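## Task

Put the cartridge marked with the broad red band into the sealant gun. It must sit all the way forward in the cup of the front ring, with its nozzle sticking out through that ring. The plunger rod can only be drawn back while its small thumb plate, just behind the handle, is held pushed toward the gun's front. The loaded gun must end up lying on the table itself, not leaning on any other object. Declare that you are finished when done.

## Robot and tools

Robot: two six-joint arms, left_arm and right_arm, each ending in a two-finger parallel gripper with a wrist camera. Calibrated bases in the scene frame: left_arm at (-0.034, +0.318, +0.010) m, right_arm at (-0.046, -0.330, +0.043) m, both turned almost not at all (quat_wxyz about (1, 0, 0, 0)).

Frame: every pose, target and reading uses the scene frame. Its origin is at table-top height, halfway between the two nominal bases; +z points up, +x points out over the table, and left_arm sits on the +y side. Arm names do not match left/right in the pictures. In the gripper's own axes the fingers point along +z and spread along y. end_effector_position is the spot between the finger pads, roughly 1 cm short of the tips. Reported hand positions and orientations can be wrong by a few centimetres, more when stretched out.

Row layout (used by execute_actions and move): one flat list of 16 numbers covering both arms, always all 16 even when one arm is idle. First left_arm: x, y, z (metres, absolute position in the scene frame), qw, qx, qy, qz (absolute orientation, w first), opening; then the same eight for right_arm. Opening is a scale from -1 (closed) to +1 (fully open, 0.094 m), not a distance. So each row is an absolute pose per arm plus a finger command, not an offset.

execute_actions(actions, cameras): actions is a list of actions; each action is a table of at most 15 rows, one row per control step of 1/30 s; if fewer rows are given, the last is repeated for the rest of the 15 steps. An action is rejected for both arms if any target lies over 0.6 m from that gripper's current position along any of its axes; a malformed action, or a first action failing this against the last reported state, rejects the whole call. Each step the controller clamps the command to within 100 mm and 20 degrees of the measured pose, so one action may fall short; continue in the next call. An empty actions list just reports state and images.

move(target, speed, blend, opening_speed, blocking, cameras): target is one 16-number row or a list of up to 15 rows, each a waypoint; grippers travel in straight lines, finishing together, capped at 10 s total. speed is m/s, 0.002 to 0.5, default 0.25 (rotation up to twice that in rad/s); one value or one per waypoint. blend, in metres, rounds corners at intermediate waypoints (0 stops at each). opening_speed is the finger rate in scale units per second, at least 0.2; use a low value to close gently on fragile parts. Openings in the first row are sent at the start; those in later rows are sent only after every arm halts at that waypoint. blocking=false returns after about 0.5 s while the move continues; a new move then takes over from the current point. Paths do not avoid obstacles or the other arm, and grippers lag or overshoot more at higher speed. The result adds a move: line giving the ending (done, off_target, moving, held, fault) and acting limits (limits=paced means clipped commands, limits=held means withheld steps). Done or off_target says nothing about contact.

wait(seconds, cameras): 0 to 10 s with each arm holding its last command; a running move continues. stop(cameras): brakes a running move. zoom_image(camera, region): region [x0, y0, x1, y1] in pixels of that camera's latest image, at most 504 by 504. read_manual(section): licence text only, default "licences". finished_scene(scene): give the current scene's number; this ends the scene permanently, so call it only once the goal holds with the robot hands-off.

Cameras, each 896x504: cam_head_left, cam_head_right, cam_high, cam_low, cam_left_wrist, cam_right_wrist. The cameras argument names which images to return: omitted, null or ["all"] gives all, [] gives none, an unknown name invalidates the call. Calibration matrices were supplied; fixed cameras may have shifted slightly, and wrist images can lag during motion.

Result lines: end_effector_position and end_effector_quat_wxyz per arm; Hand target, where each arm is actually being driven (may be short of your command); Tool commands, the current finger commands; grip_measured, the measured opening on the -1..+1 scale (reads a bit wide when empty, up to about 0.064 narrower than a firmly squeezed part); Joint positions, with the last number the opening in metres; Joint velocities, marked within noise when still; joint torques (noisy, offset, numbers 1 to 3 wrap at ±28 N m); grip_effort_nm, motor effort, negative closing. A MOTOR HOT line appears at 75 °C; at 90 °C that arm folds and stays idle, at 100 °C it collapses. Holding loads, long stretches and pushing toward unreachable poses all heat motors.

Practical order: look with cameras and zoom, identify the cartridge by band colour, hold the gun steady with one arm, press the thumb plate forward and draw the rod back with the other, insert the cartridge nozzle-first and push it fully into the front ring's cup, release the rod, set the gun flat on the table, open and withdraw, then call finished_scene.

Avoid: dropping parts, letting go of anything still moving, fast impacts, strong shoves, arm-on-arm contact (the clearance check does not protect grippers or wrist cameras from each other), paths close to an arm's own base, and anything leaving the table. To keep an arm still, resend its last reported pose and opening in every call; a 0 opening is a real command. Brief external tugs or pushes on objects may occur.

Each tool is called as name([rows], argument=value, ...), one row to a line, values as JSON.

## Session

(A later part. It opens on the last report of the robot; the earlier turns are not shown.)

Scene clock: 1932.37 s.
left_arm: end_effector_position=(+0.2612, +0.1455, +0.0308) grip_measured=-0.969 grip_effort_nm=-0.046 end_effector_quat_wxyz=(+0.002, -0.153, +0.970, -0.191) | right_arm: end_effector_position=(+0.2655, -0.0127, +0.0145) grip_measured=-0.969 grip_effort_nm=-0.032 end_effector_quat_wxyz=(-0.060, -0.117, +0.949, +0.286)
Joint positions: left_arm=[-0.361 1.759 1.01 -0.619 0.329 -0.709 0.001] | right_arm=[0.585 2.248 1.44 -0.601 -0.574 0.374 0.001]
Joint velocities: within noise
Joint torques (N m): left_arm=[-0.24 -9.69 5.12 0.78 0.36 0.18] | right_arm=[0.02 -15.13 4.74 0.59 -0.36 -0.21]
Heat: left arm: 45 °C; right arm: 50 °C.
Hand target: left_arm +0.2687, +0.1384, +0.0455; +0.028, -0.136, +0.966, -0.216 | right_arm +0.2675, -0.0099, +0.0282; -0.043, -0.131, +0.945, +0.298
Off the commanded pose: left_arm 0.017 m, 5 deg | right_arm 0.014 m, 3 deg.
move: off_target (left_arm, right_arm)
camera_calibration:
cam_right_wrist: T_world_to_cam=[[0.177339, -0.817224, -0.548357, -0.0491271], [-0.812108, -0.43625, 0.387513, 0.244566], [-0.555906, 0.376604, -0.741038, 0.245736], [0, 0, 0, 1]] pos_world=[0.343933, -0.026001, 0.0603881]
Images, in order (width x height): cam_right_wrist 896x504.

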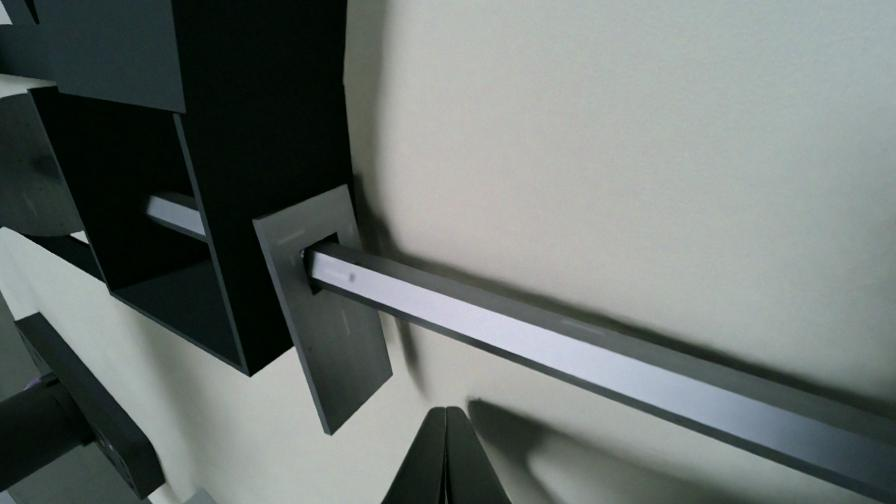

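move([
  [0.285,0.085,0.050,0.0301,-0.1359,0.9668,-0.2143,-0.97,0.256,0.060,0.022,-0.0418,-0.1328,0.9445,0.2978,-0.97],
], speed=0.06, cameras=["cam_right_wrist","cam_left_wrist"])

Scene clock: 1947.90 s.
left_arm: end_effector_position=(+0.2663, +0.1391, +0.0332) grip_measured=-0.969 grip_effort_nm=-0.046 end_effector_quat_wxyz=(+0.017, -0.162, +0.978, -0.131) | right_arm: end_effector_position=(+0.2590, +0.0073, +0.0150) grip_measured=-0.969 grip_effort_nm=-0.027 end_effector_quat_wxyz=(-0.059, -0.089, +0.965, +0.241)
Joint positions: left_arm=[-0.439 1.793 1.094 -0.691 0.195 -0.787 0.001] | right_arm=[0.667 2.262 1.506 -0.643 -0.473 0.511 0.001]
Joint velocities: within noise
Joint torques (N m): left_arm=[-3.59 -5.9 10.06 1.23 1.17 -0.19] | right_arm=[5.14 -9.77 10.17 1.56 -0.93 0.03]
Heat: left arm: 42 °C; right arm: 52 °C.
Hand target: left_arm +0.2822, +0.0926, +0.0535; +0.030, -0.133, +0.968, -0.210 | right_arm +0.2542, +0.0539, +0.0249; -0.043, -0.132, +0.945, +0.296
Off the commanded pose: left_arm 0.060 m, 10 deg | right_arm 0.053 m, 9 deg.
move: off_target (left_arm, right_arm)
camera_calibration:
cam_left_wrist: T_world_to_cam=[[0.322061, -0.911803, 0.254738, 0.0313466], [-0.868756, -0.177711, 0.462258, 0.275737], [-0.376218, -0.37018, -0.849368, 0.268471], [0, 0, 0, 1]] pos_world=[0.330456, 0.176966, 0.0925843]
cam_right_wrist: T_world_to_cam=[[0.132614, -0.875296, -0.465049, -0.0205808], [-0.832309, -0.353118, 0.427282, 0.25182], [-0.538215, 0.330401, -0.775345, 0.231169], [0, 0, 0, 1]] pos_world=[0.33674, -0.0054706, 0.0620666]
Images, in order (width x height): cam_left_wrist 896x504, cam_right_wrist 896x504.

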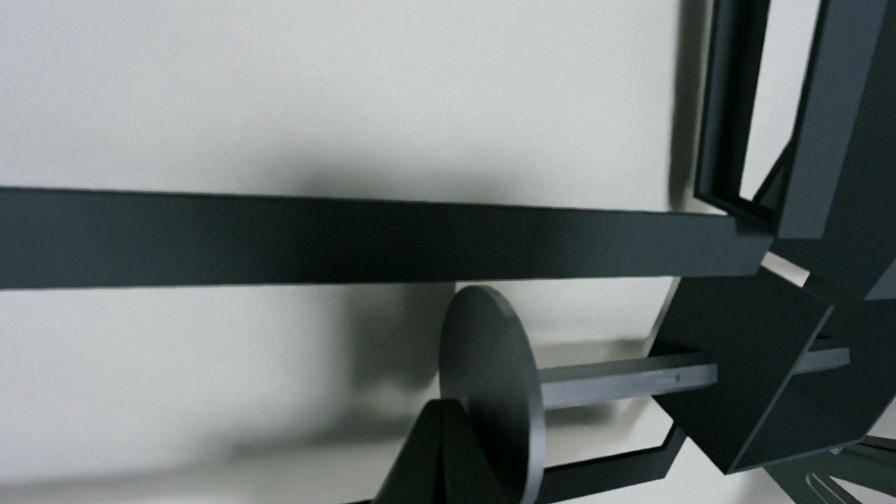

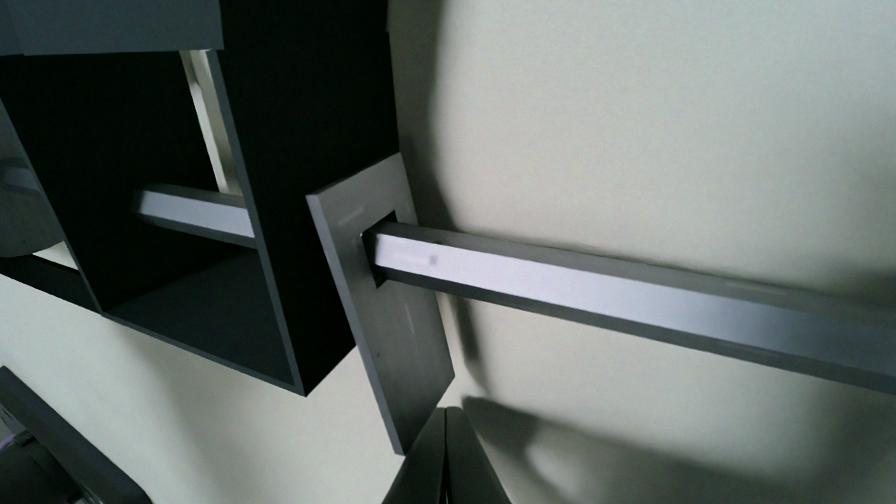

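move([
  [0.290,0.055,0.052,0.0499,-0.13,0.9245,-0.355,-0.97,0.262,0.090,0.016,-0.0541,-0.1275,0.9037,0.4052,-0.97],
], speed=0.06, cameras=["cam_right_wrist","cam_left_wrist"])

Scene clock: 1960.40 s.
left_arm: end_effector_position=(+0.2784, +0.0915, +0.0318) grip_measured=-0.969 grip_effort_nm=-0.046 end_effector_quat_wxyz=(+0.034, -0.166, +0.948, -0.268) | right_arm: end_effector_position=(+0.2484, +0.0739, +0.0202) grip_measured=-0.969 grip_effort_nm=-0.032 end_effector_quat_wxyz=(-0.080, -0.119, +0.913, +0.382)
Joint positions: left_arm=[-0.451 1.793 0.977 -0.36 0.39 -0.879 0.001] | right_arm=[0.71 2.348 1.521 -0.394 -0.737 0.573 0.001]
Joint velocities: within noise
Joint torques (N m): left_arm=[-1.37 -7.06 5.59 2.01 1.32 -0.12] | right_arm=[0.29 -9.55 8.57 1.81 -0.44 0.12]
Heat: left arm: 42 °C; right arm: 49 °C.
Hand target: left_arm +0.2874, +0.0590, +0.0539; +0.045, -0.131, +0.927, -0.348 | right_arm +0.2614, +0.0890, +0.0165; -0.056, -0.129, +0.904, +0.404
Off the commanded pose: left_arm 0.043 m, 11 deg | right_arm 0.022 m, 4 deg.
move: off_target (left_arm, right_arm)
camera_calibration:
cam_left_wrist: T_world_to_cam=[[0.306997, -0.801046, 0.513885, -0.0297076], [-0.901179, -0.071072, 0.42758, 0.278768], [-0.305989, -0.594368, -0.743705, 0.251795], [0, 0, 0, 1]] pos_world=[0.337386, 0.145675, 0.0833323]
cam_right_wrist: T_world_to_cam=[[0.146306, -0.690742, -0.708146, 0.0293413], [-0.783281, -0.518115, 0.343551, 0.266007], [-0.604206, 0.504414, -0.616848, 0.207835], [0, 0, 0, 1]] pos_world=[0.32964, 0.0532546, 0.0575933]
Images, in order (width x height): cam_left_wrist 896x504, cam_right_wrist 896x504.

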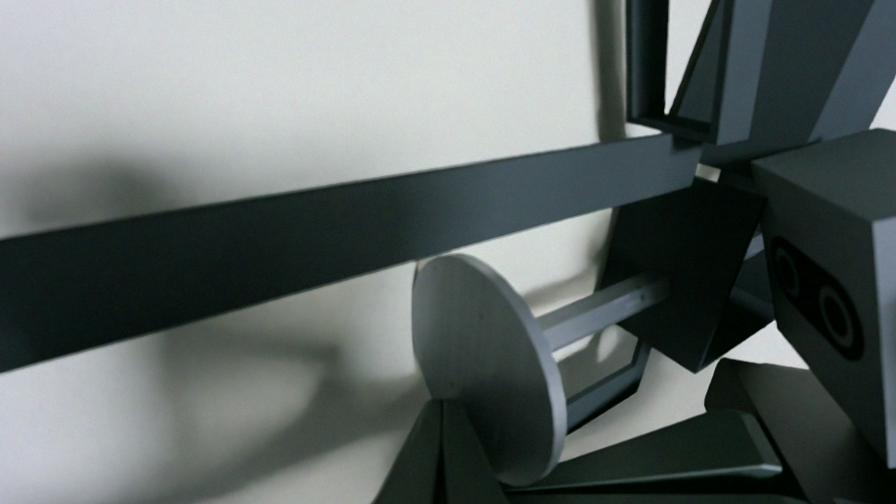

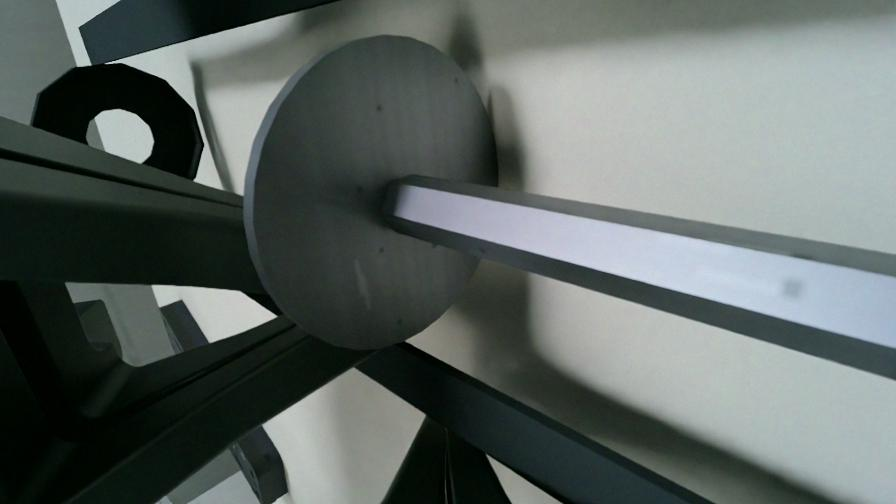

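move([
  [0.275,0.105,0.045,0.0301,-0.1359,0.9668,-0.2143,-0.97,0.235,0.06,0.06,-0.0418,-0.1328,0.9445,0.2978,-0.97],
  [0.275,0.110,0.050,0.0301,-0.1359,0.9668,-0.2143,-0.97,0.25,-0.05,0.12,-0.0418,-0.1328,0.9445,0.2978,-0.97],
], speed=0.1)

Scene clock: 1972.90 s.
left_arm: end_effector_position=(+0.2707, +0.1070, +0.0349) grip_measured=-0.969 grip_effort_nm=-0.046 end_effector_quat_wxyz=(+0.020, -0.142, +0.966, -0.216) | right_arm: end_effector_position=(+0.2530, -0.0450, +0.1110) grip_measured=-0.969 grip_effort_nm=-0.027 end_effector_quat_wxyz=(-0.042, -0.130, +0.947, +0.289)
Joint positions: left_arm=[-0.448 1.793 1.046 -0.536 0.333 -0.79 0.001] | right_arm=[0.535 1.981 1.437 -0.867 -0.574 0.297 0.001]
Joint velocities: within noise
Joint torques (N m): left_arm=[0.54 -9.36 7.9 0.25 0.1 0.26] | right_arm=[-0.18 -12.78 5.52 0.25 -0.48 -0.22]
Heat: left arm: 42 °C; right arm: 50 °C.
Hand target: left_arm +0.2748, +0.1092, +0.0501; +0.031, -0.135, +0.967, -0.215 | right_arm +0.2466, -0.0460, +0.1206; -0.044, -0.138, +0.943, +0.299
Off the commanded pose: left_arm 0.016 m, 1 deg | right_arm 0.011 m, 1 deg.
move: off_target (left_arm, right_arm)
camera_calibration:
cam_left_wrist: T_world_to_cam=[[0.275142, -0.866932, 0.415602, 0.00257745], [-0.890735, -0.0671951, 0.449529, 0.267683], [-0.361785, -0.493875, -0.790695, 0.266928], [0, 0, 0, 1]] pos_world=[0.334296, 0.152051, 0.0896559]
cam_right_wrist: T_world_to_cam=[[0.209642, -0.808081, -0.550505, -0.0279545], [-0.820963, -0.451286, 0.349802, 0.188716], [-0.531103, 0.378611, -0.758013, 0.318147], [0, 0, 0, 1]] pos_world=[0.329758, -0.057879, 0.159758]

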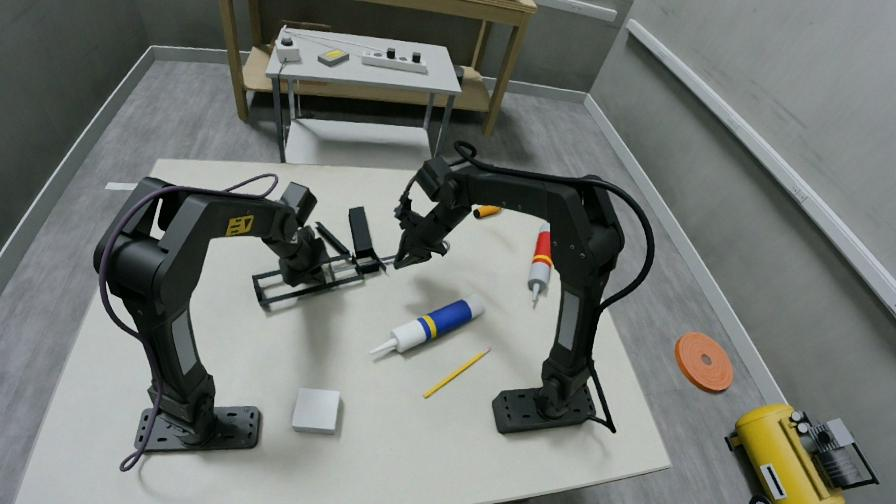

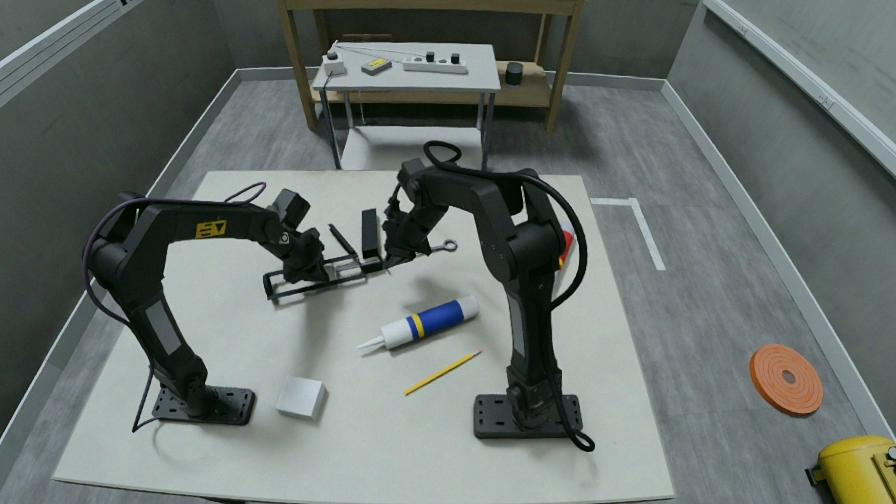

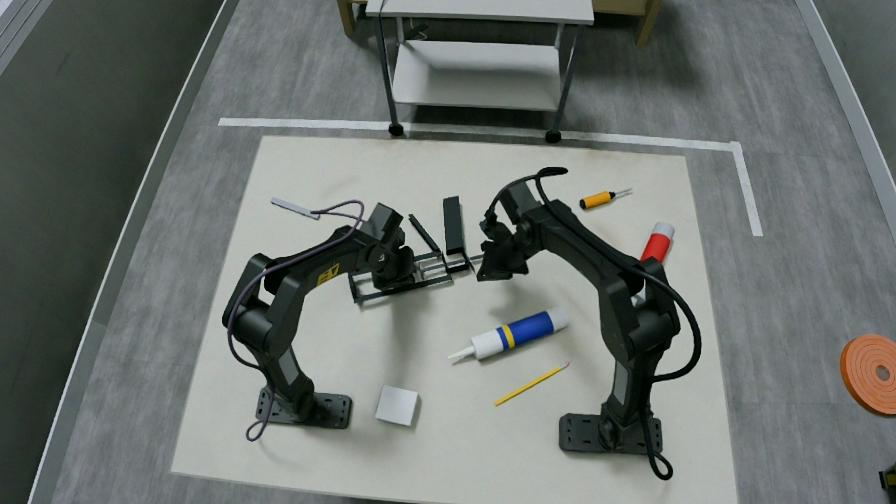

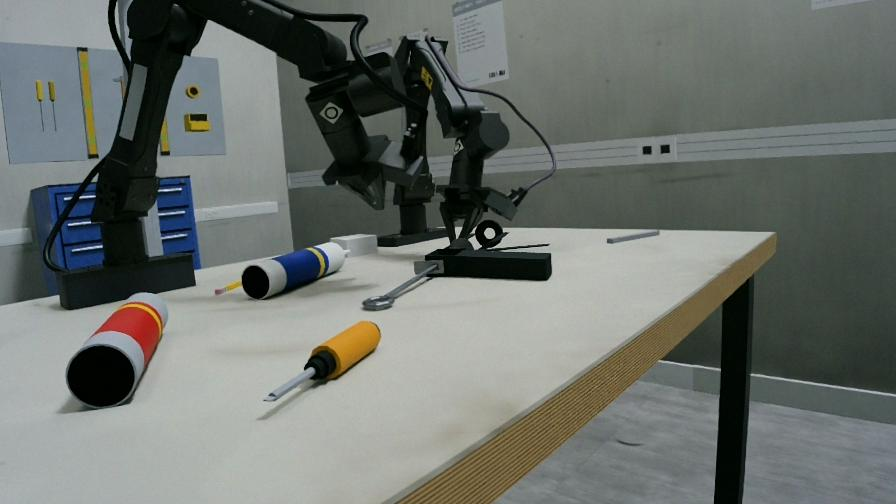

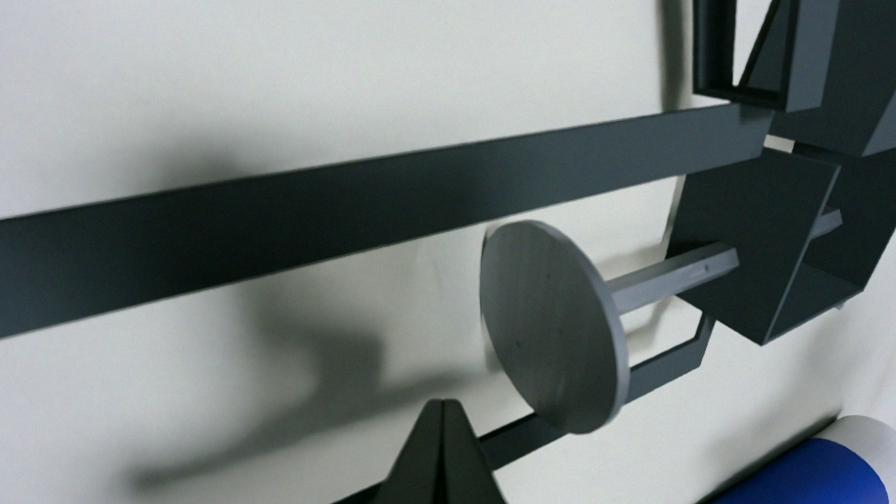

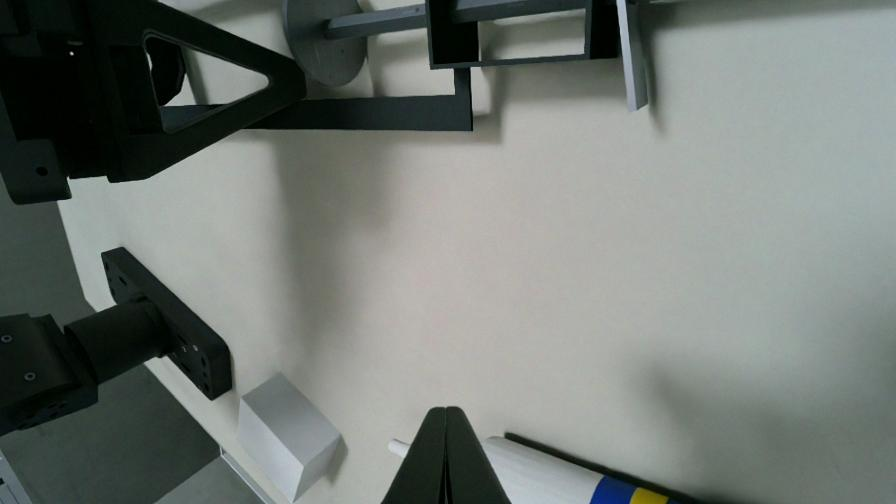

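move([
  [0.294,0.108,0.052,0.0301,-0.1359,0.9668,-0.2143,-0.97,0.315,-0.065,0.06,-0.0573,-0.182,0.9362,0.2952,-0.97],
  [0.294,0.102,0.050,0.0301,-0.1359,0.9668,-0.2143,-0.97,0.315,-0.060,0.030,-0.0573,-0.182,0.9362,0.2952,-0.97],
], speed=0.1, cameras=["cam_right_wrist","cam_left_wrist"])

Scene clock: 2054.20 s.
left_arm: end_effector_position=(+0.2909, +0.1045, +0.0484) grip_measured=-0.969 grip_effort_nm=-0.046 end_effector_quat_wxyz=(+0.032, -0.140, +0.965, -0.221) | right_arm: end_effector_position=(+0.3152, -0.0661, +0.0334) grip_measured=-0.969 grip_effort_nm=-0.027 end_effector_quat_wxyz=(-0.059, -0.169, +0.942, +0.284)
Joint positions: left_arm=[-0.431 1.819 1.134 -0.578 0.333 -0.774 0.001] | right_arm=[0.418 2.33 1.676 -0.903 -0.588 0.053 0.001]
Joint velocities: left_arm=[0.007 -0.007 -0.046 -0.11 -0.022 0.022 0.001] | right_arm=[within noise]
Joint torques (N m): left_arm=[-0.85 -6.38 8.47 0.42 0.11 0.03] | right_arm=[0.44 -11.55 6.01 0.39 -0.51 -0.21]
Heat: left arm: 37 °C; right arm: 50 °C.
Hand target: left_arm +0.2938, +0.1012, +0.0503; +0.031, -0.135, +0.967, -0.215 | right_arm +0.3143, -0.0603, +0.0297; -0.058, -0.181, +0.936, +0.295
Off the commanded pose: left_arm 0.004 m, 1 deg | right_arm 0.007 m, 2 deg.
move: done
camera_calibration:
cam_left_wrist: T_world_to_cam=[[0.265999, -0.863683, 0.428132, -0.00907647], [-0.901597, -0.065736, 0.427552, 0.283446], [-0.341126, -0.499731, -0.79618, 0.278553], [0, 0, 0, 1]] pos_world=[0.35299, 0.149995, 0.104477]
cam_right_wrist: T_world_to_cam=[[0.275154, -0.791587, -0.545601, -0.120482], [-0.775521, -0.518158, 0.360665, 0.238245], [-0.568205, 0.323886, -0.756466, 0.308358], [0, 0, 0, 1]] pos_world=[0.393126, -0.0717967, 0.0816007]
Images, in order (width x height): cam_left_wrist 896x504, cam_right_wrist 896x504.

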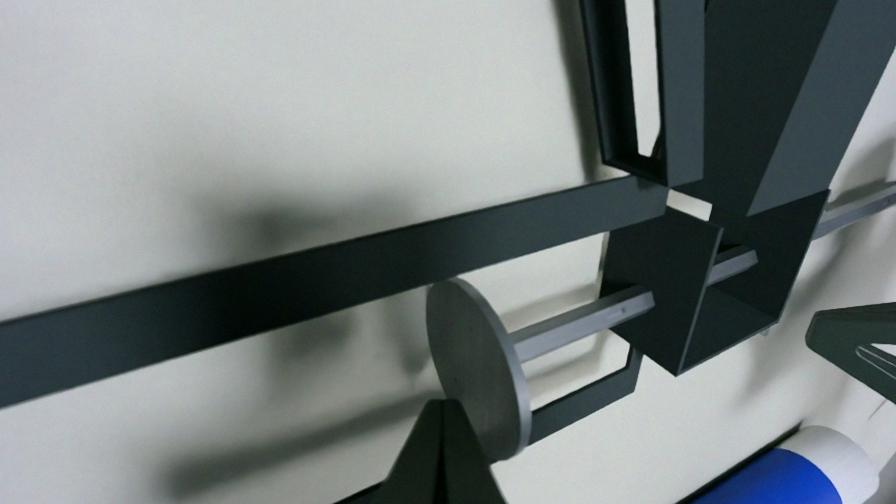

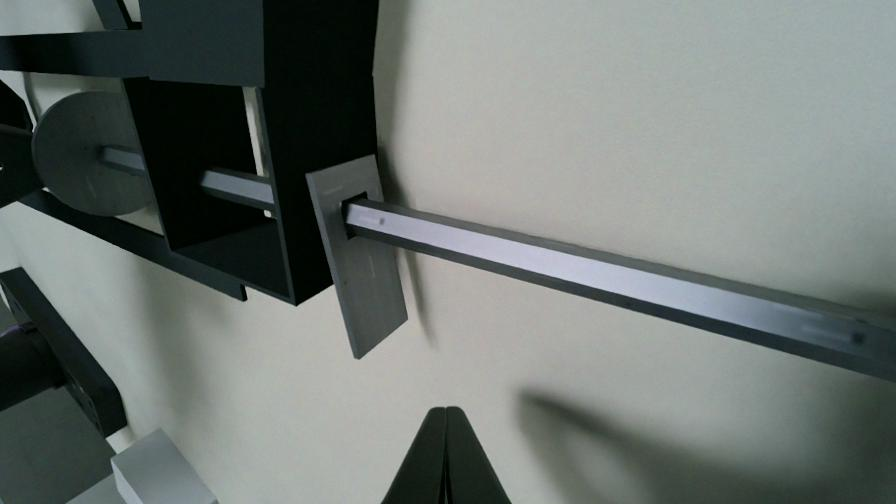

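move([
  [0.294,0.098,0.050,0.0301,-0.1359,0.9668,-0.2143,-0.97,0.325,-0.056,0.024,-0.0573,-0.182,0.9362,0.2952,-0.97],
], speed=0.08, cameras=["cam_right_wrist"])

Scene clock: 2079.30 s.
left_arm: end_effector_position=(+0.2883, +0.0979, +0.0480) grip_measured=-0.969 grip_effort_nm=-0.046 end_effector_quat_wxyz=(+0.030, -0.131, +0.966, -0.221) | right_arm: end_effector_position=(+0.3215, -0.0634, +0.0240) grip_measured=-0.969 grip_effort_nm=-0.032 end_effector_quat_wxyz=(-0.061, -0.170, +0.942, +0.283)
Joint positions: left_arm=[-0.45 1.825 1.14 -0.578 0.333 -0.774 0.001] | right_arm=[0.418 2.374 1.716 -0.903 -0.588 0.052 0.001]
Joint velocities: within noise
Joint torques (N m): left_arm=[-0.46 -6.24 8.49 0.44 0.06 -0.03] | right_arm=[0.39 -11.49 8.23 0.23 -0.5 -0.21]
Heat: left arm: 36 °C; right arm: 47 °C.
Hand target: left_arm +0.2922, +0.0957, +0.0494; +0.029, -0.132, +0.967, -0.214 | right_arm +0.3247, -0.0562, +0.0239; -0.057, -0.182, +0.936, +0.295
Off the commanded pose: left_arm 0.006 m, 1 deg | right_arm 0.008 m, 2 deg.
move: done
camera_calibration:
cam_right_wrist: T_world_to_cam=[[0.274288, -0.792051, -0.545364, -0.124928], [-0.773612, -0.518606, 0.364105, 0.247184], [-0.571218, 0.322031, -0.754987, 0.304817], [0, 0, 0, 1]] pos_world=[0.399608, -0.0689189, 0.0720007]
Images, in order (width x height): cam_right_wrist 896x504.

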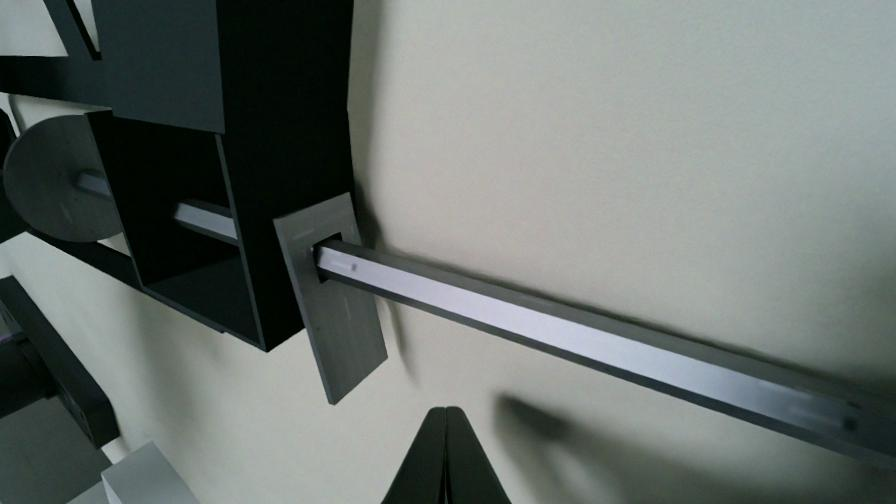

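execute_actions(actions=[])

Scene clock: 2126.80 s.
left_arm: end_effector_position=(+0.2883, +0.0979, +0.0480) grip_measured=-0.969 grip_effort_nm=-0.051 end_effector_quat_wxyz=(+0.030, -0.131, +0.966, -0.221) | right_arm: end_effector_position=(+0.3215, -0.0634, +0.0240) grip_measured=-0.969 grip_effort_nm=-0.027 end_effector_quat_wxyz=(-0.061, -0.170, +0.942, +0.283)
Joint positions: left_arm=[-0.45 1.825 1.14 -0.578 0.333 -0.774 0.001] | right_arm=[0.418 2.374 1.716 -0.903 -0.588 0.052 0.001]
Joint velocities: within noise
Joint torques (N m): left_arm=[-0.58 -6.35 8.54 0.44 0.04 -0.06] | right_arm=[0.4 -11.48 8.23 0.24 -0.5 -0.21]
Heat: left arm: 35 °C; right arm: 46 °C.
Hand target: left_arm +0.2922, +0.0957, +0.0494; +0.029, -0.132, +0.967, -0.214 | right_arm +0.3247, -0.0562, +0.0239; -0.057, -0.182, +0.936, +0.295
Tool commands: left_gripper/opening=-0.97 right_gripper/opening=-0.97
Off the commanded pose: left_arm 0.006 m, 1 deg | right_arm 0.008 m, 2 deg.
camera_calibration:
cam_left_wrist: T_world_to_cam=[[0.250056, -0.868433, 0.428132, -0.0088859], [-0.902655, -0.0491295, 0.427552, 0.279539], [-0.350266, -0.493367, -0.79618, 0.276052], [0, 0, 0, 1]] pos_world=[0.351241, 0.142212, 0.104074]
cam_right_wrist: T_world_to_cam=[[0.274288, -0.792051, -0.545364, -0.124928], [-0.773612, -0.518606, 0.364105, 0.247184], [-0.571218, 0.322031, -0.754987, 0.304817], [0, 0, 0, 1]] pos_world=[0.399608, -0.0689189, 0.0720007]

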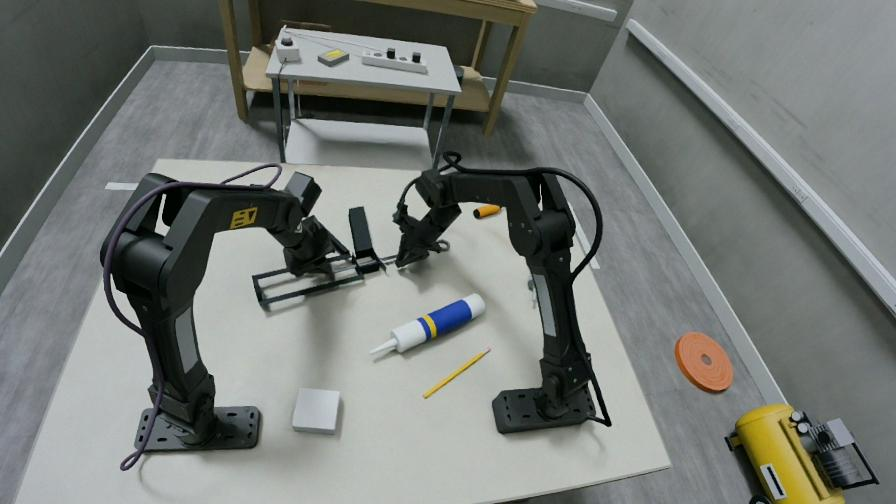

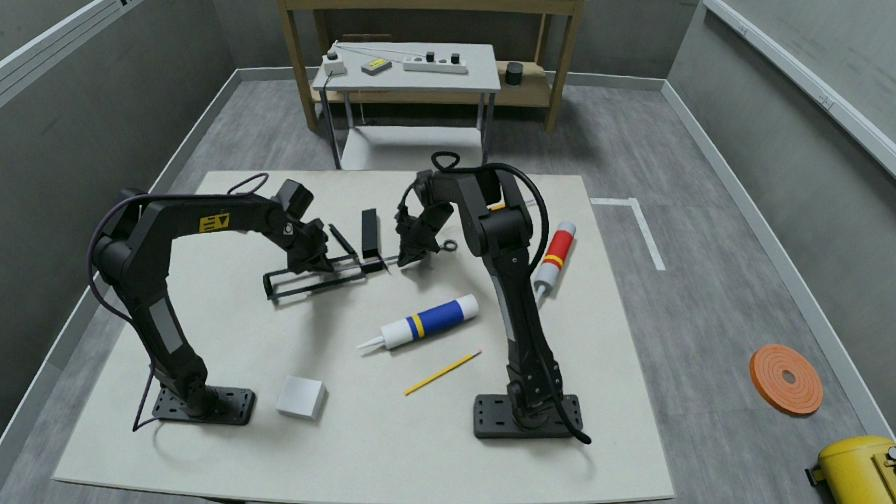

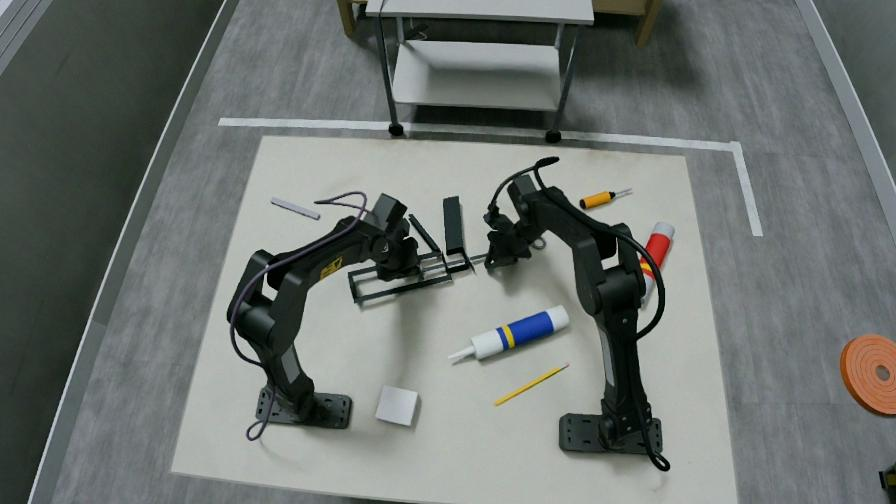

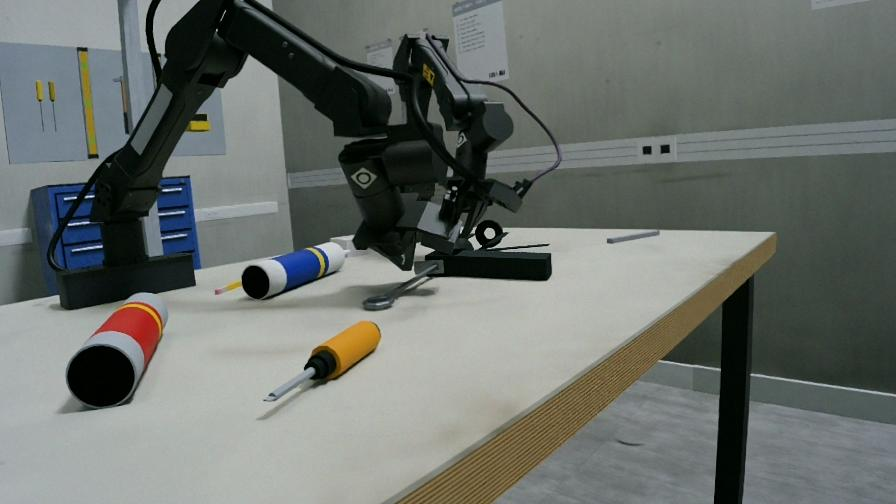

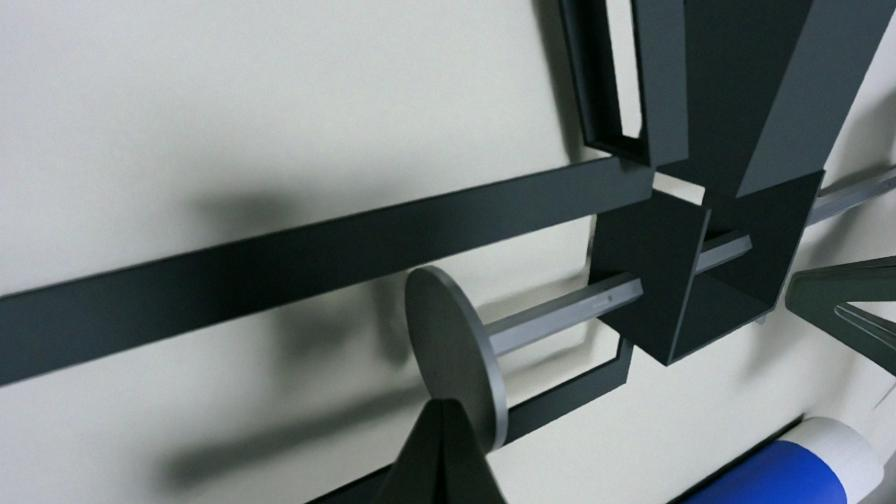

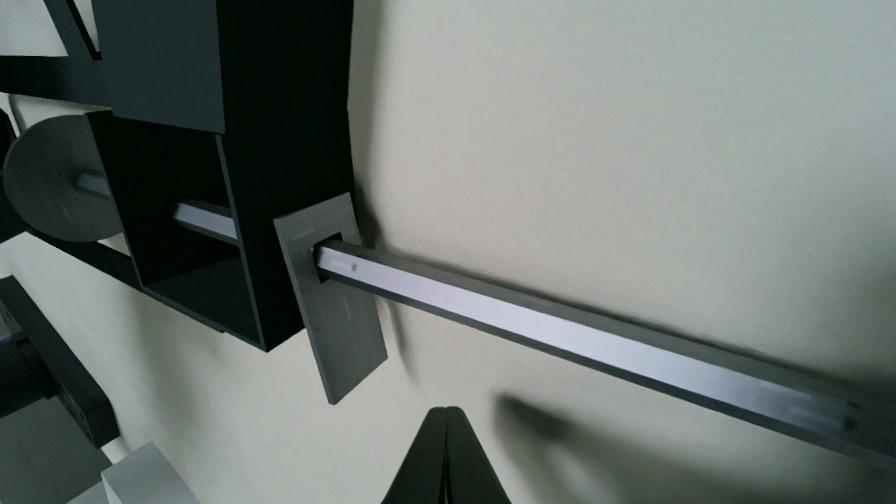

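move(target=[0.294,0.098,0.050,0.0301,-0.1359,0.9668,-0.2143,-0.97,0.340,-0.056,0.026,-0.0573,-0.182,0.9362,0.2952,-0.97], speed=0.06, cameras=["cam_right_wrist"])

Scene clock: 2144.27 s.
left_arm: end_effector_position=(+0.2883, +0.0979, +0.0480) grip_measured=-0.969 grip_effort_nm=-0.046 end_effector_quat_wxyz=(+0.030, -0.131, +0.966, -0.221) | right_arm: end_effector_position=(+0.3377, -0.0565, +0.0268) grip_measured=-0.969 grip_effort_nm=-0.027 end_effector_quat_wxyz=(-0.053, -0.179, +0.940, +0.285)
Joint positions: left_arm=[-0.45 1.825 1.14 -0.578 0.333 -0.774 0.001] | right_arm=[0.418 2.426 1.824 -0.945 -0.588 0.037 0.001]
Joint velocities: within noise
Joint torques (N m): left_arm=[0.12 -6.34 8.42 0.44 0.03 -0.04] | right_arm=[-0.7 -11.82 8.43 0.05 -0.51 -0.22]
Heat: left arm: 35 °C; right arm: 46 °C.
Hand target: left_arm +0.2939, +0.0980, +0.0500; +0.031, -0.136, +0.967, -0.215 | right_arm +0.3402, -0.0558, +0.0259; -0.056, -0.182, +0.936, +0.295
Off the commanded pose: left_arm 0.006 m, 1 deg | right_arm 0.002 m, 1 deg.
move: done
camera_calibration:
cam_right_wrist: T_world_to_cam=[[0.295582, -0.783717, -0.546277, -0.129051], [-0.774197, -0.531528, 0.343652, 0.262313], [-0.559687, 0.321348, -0.763862, 0.310228], [0, 0, 0, 1]] pos_world=[0.414858, -0.0614039, 0.0763299]
Images, in order (width x height): cam_right_wrist 896x504.

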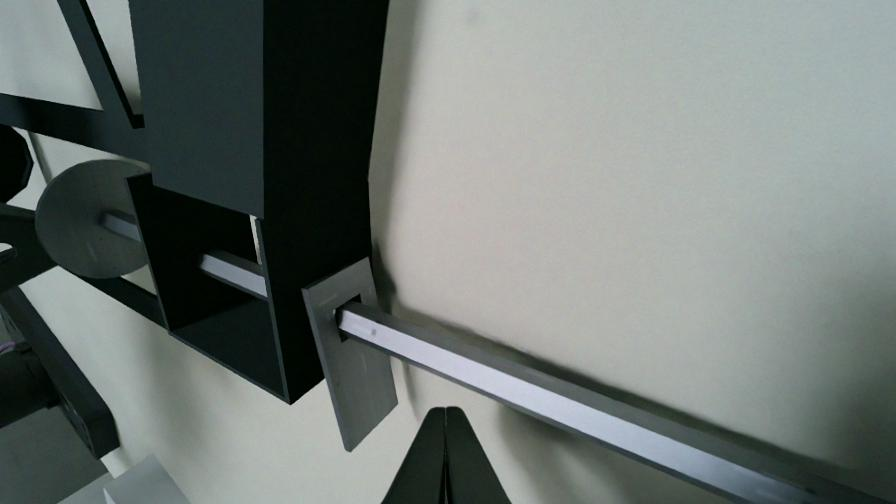

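move(target=[0.294,0.096,0.050,0.0301,-0.1359,0.9668,-0.2143,-0.97,0.335,-0.036,0.020,-0.0573,-0.182,0.9362,0.2952,-0.97], speed=0.06, cameras=["cam_right_wrist"])

Scene clock: 2162.17 s.
left_arm: end_effector_position=(+0.2883, +0.0979, +0.0480) grip_measured=-0.969 grip_effort_nm=-0.056 end_effector_quat_wxyz=(+0.029, -0.132, +0.966, -0.221) | right_arm: end_effector_position=(+0.3300, -0.0468, +0.0201) grip_measured=-0.969 grip_effort_nm=-0.027 end_effector_quat_wxyz=(-0.063, -0.181, +0.940, +0.283)
Joint positions: left_arm=[-0.45 1.825 1.14 -0.578 0.333 -0.775 0.001] | right_arm=[0.444 2.441 1.824 -0.937 -0.588 0.057 0.001]
Joint velocities: within noise
Joint torques (N m): left_arm=[-0.43 -6.22 8.68 0.46 0.04 -0.1] | right_arm=[0.17 -11.95 8.58 0.4 -0.49 0.11]
Heat: left arm: 34 °C; right arm: 48 °C.
Hand target: left_arm +0.2939, +0.0960, +0.0500; +0.031, -0.136, +0.967, -0.215 | right_arm +0.3369, -0.0390, +0.0200; -0.056, -0.179, +0.937, +0.295
Off the commanded pose: left_arm 0.006 m, 1 deg | right_arm 0.012 m, 2 deg.
move: off_target (right_arm)
camera_calibration:
cam_right_wrist: T_world_to_cam=[[0.293607, -0.784915, -0.545622, -0.122257], [-0.763057, -0.536244, 0.360813, 0.259618], [-0.575794, 0.310404, -0.75638, 0.302345], [0, 0, 0, 1]] pos_world=[0.408088, -0.0505917, 0.068308]
Images, in order (width x height): cam_right_wrist 896x504.

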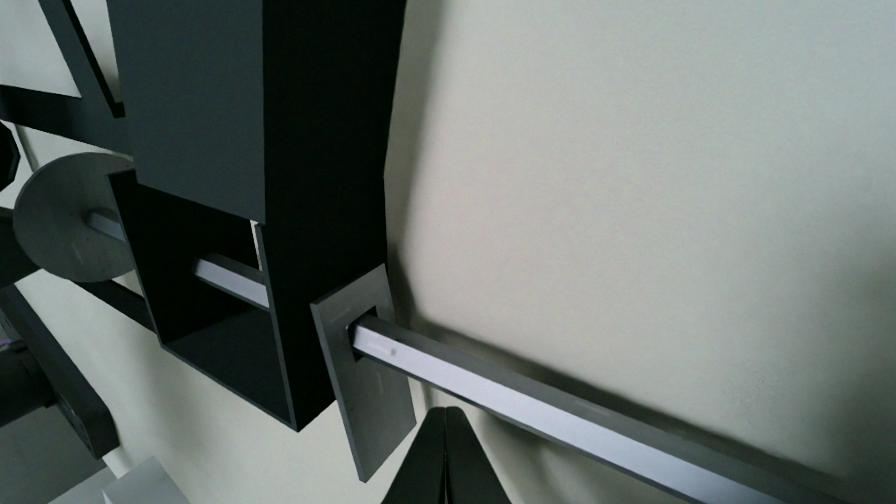

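move([
  [0.300,0.060,0.050,0.0301,-0.1359,0.9668,-0.2143,-0.97,0.316,0.01,0.016,-0.0573,-0.182,0.9362,0.2952,-0.97],
  [0.318,0.000,0.054,0.0499,-0.13,0.9245,-0.355,-0.97,0.300,0.045,0.012,-0.0541,-0.1275,0.9037,0.4052,-0.97],
], speed=0.08, blend=0.02)

Scene clock: 2178.40 s.
left_arm: end_effector_position=(+0.2911, +0.0919, +0.0403) grip_measured=-0.969 grip_effort_nm=-0.046 end_effector_quat_wxyz=(+0.018, -0.191, +0.964, -0.181) | right_arm: end_effector_position=(+0.3260, -0.0329, +0.0133) grip_measured=-0.969 grip_effort_nm=-0.032 end_effector_quat_wxyz=(-0.050, -0.088, +0.952, +0.288)
Joint positions: left_arm=[-0.494 1.882 1.211 -0.633 0.255 -0.922 0.001] | right_arm=[0.478 2.379 1.673 -0.732 -0.579 0.32 0.001]
Joint velocities: within noise
Joint torques (N m): left_arm=[-5.34 -6.02 7.24 2.82 1.86 -0.18] | right_arm=[7.64 -10.15 4.01 2.16 -2.26 0.21]
Heat: left arm: 35 °C; right arm: 47 °C.
Hand target: left_arm +0.3060, +0.0177, +0.0672; +0.036, -0.126, +0.939, -0.319 | right_arm +0.2948, +0.0306, +0.0183; -0.072, -0.139, +0.908, +0.388
Off the commanded pose: left_arm 0.097 m, 22 deg; orientation clipped | right_arm 0.082 m, 15 deg.
move: off_target (left_arm, right_arm); limits=paced
camera_calibration:
cam_left_wrist: T_world_to_cam=[[0.372137, -0.859785, 0.34969, -0.0446073], [-0.862711, -0.181418, 0.472035, 0.283803], [-0.342408, -0.477343, -0.809259, 0.264722], [0, 0, 0, 1]] pos_world=[0.352083, 0.139497, 0.0958624]
cam_right_wrist: T_world_to_cam=[[0.127547, -0.82724, -0.54718, -0.0611092], [-0.838586, -0.384538, 0.385881, 0.295725], [-0.529628, 0.40964, -0.742758, 0.278655], [0, 0, 0, 1]] pos_world=[0.403369, -0.0509827, 0.0594209]

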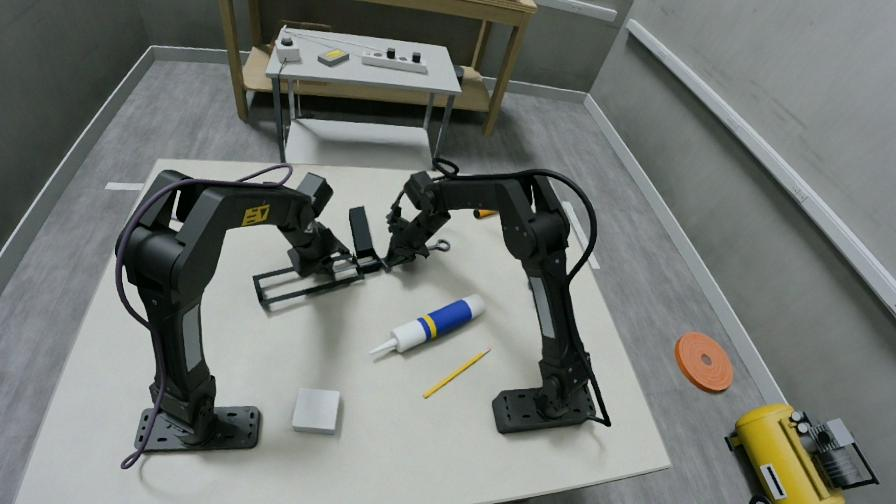

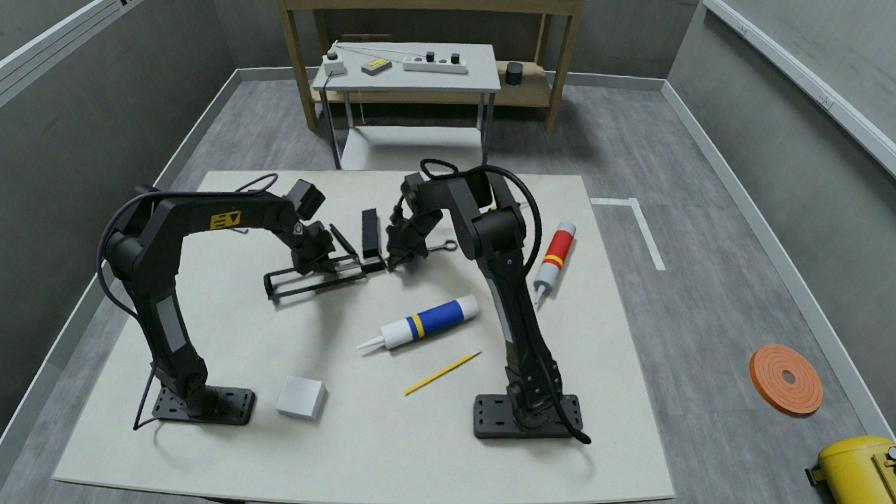

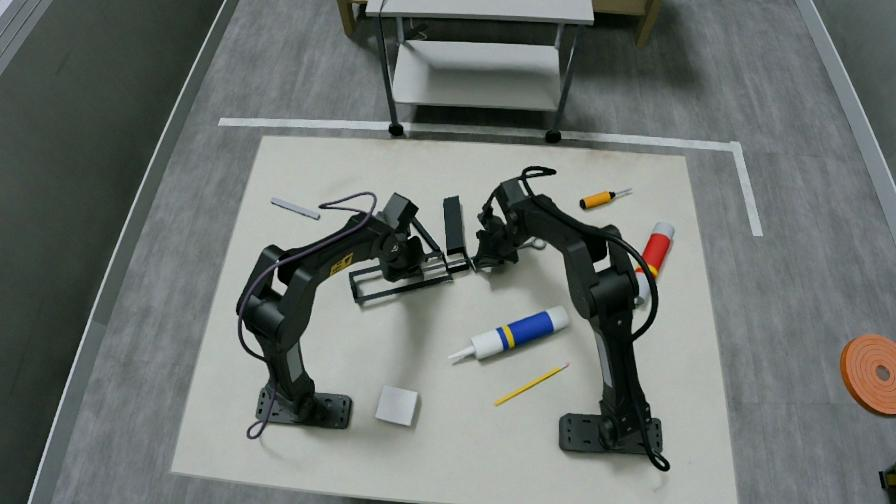

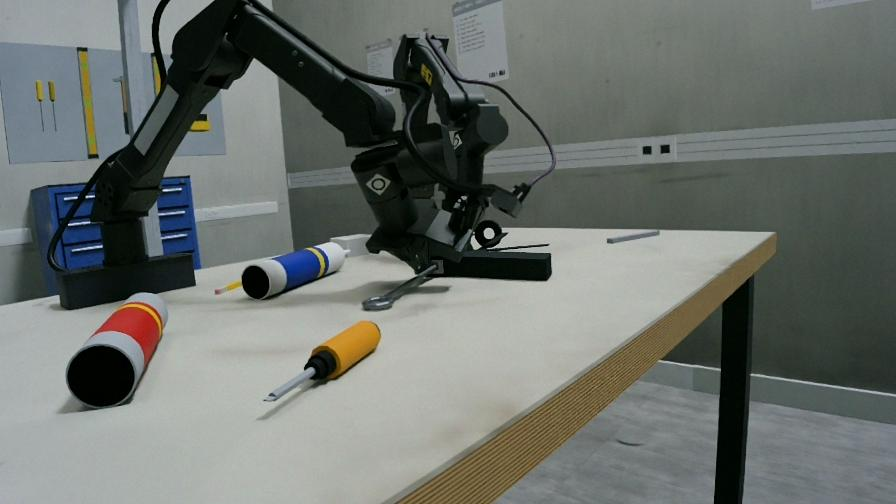

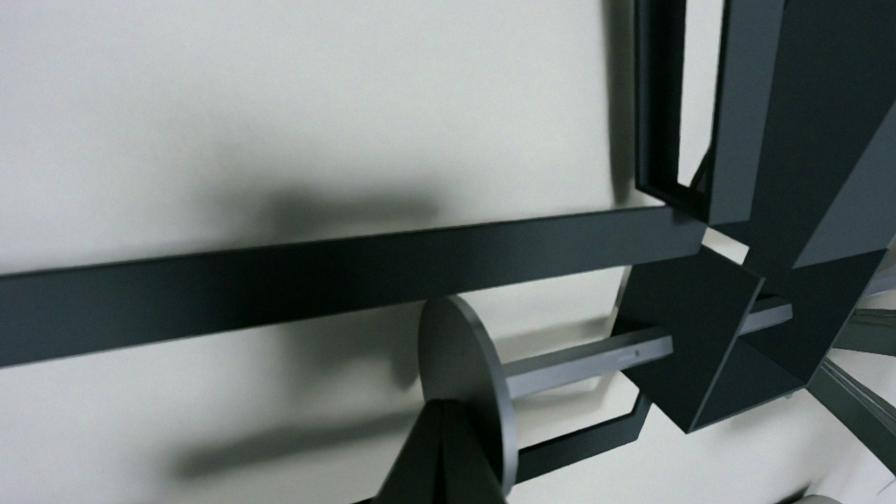

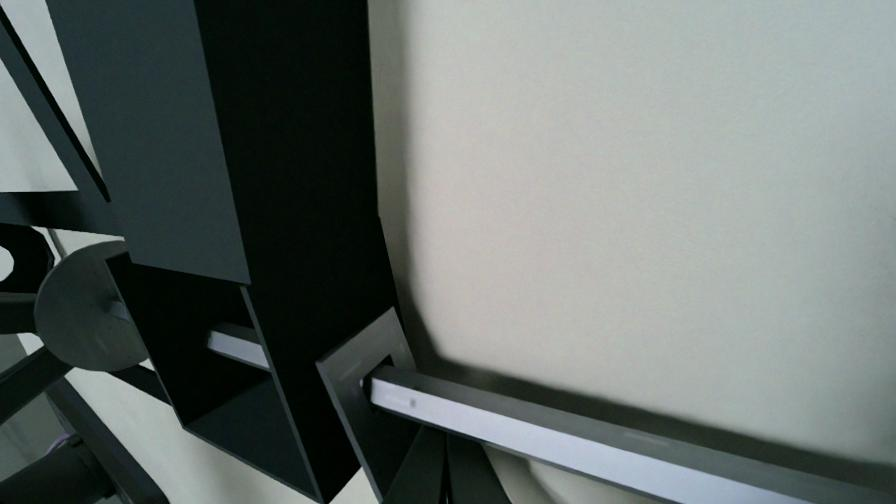

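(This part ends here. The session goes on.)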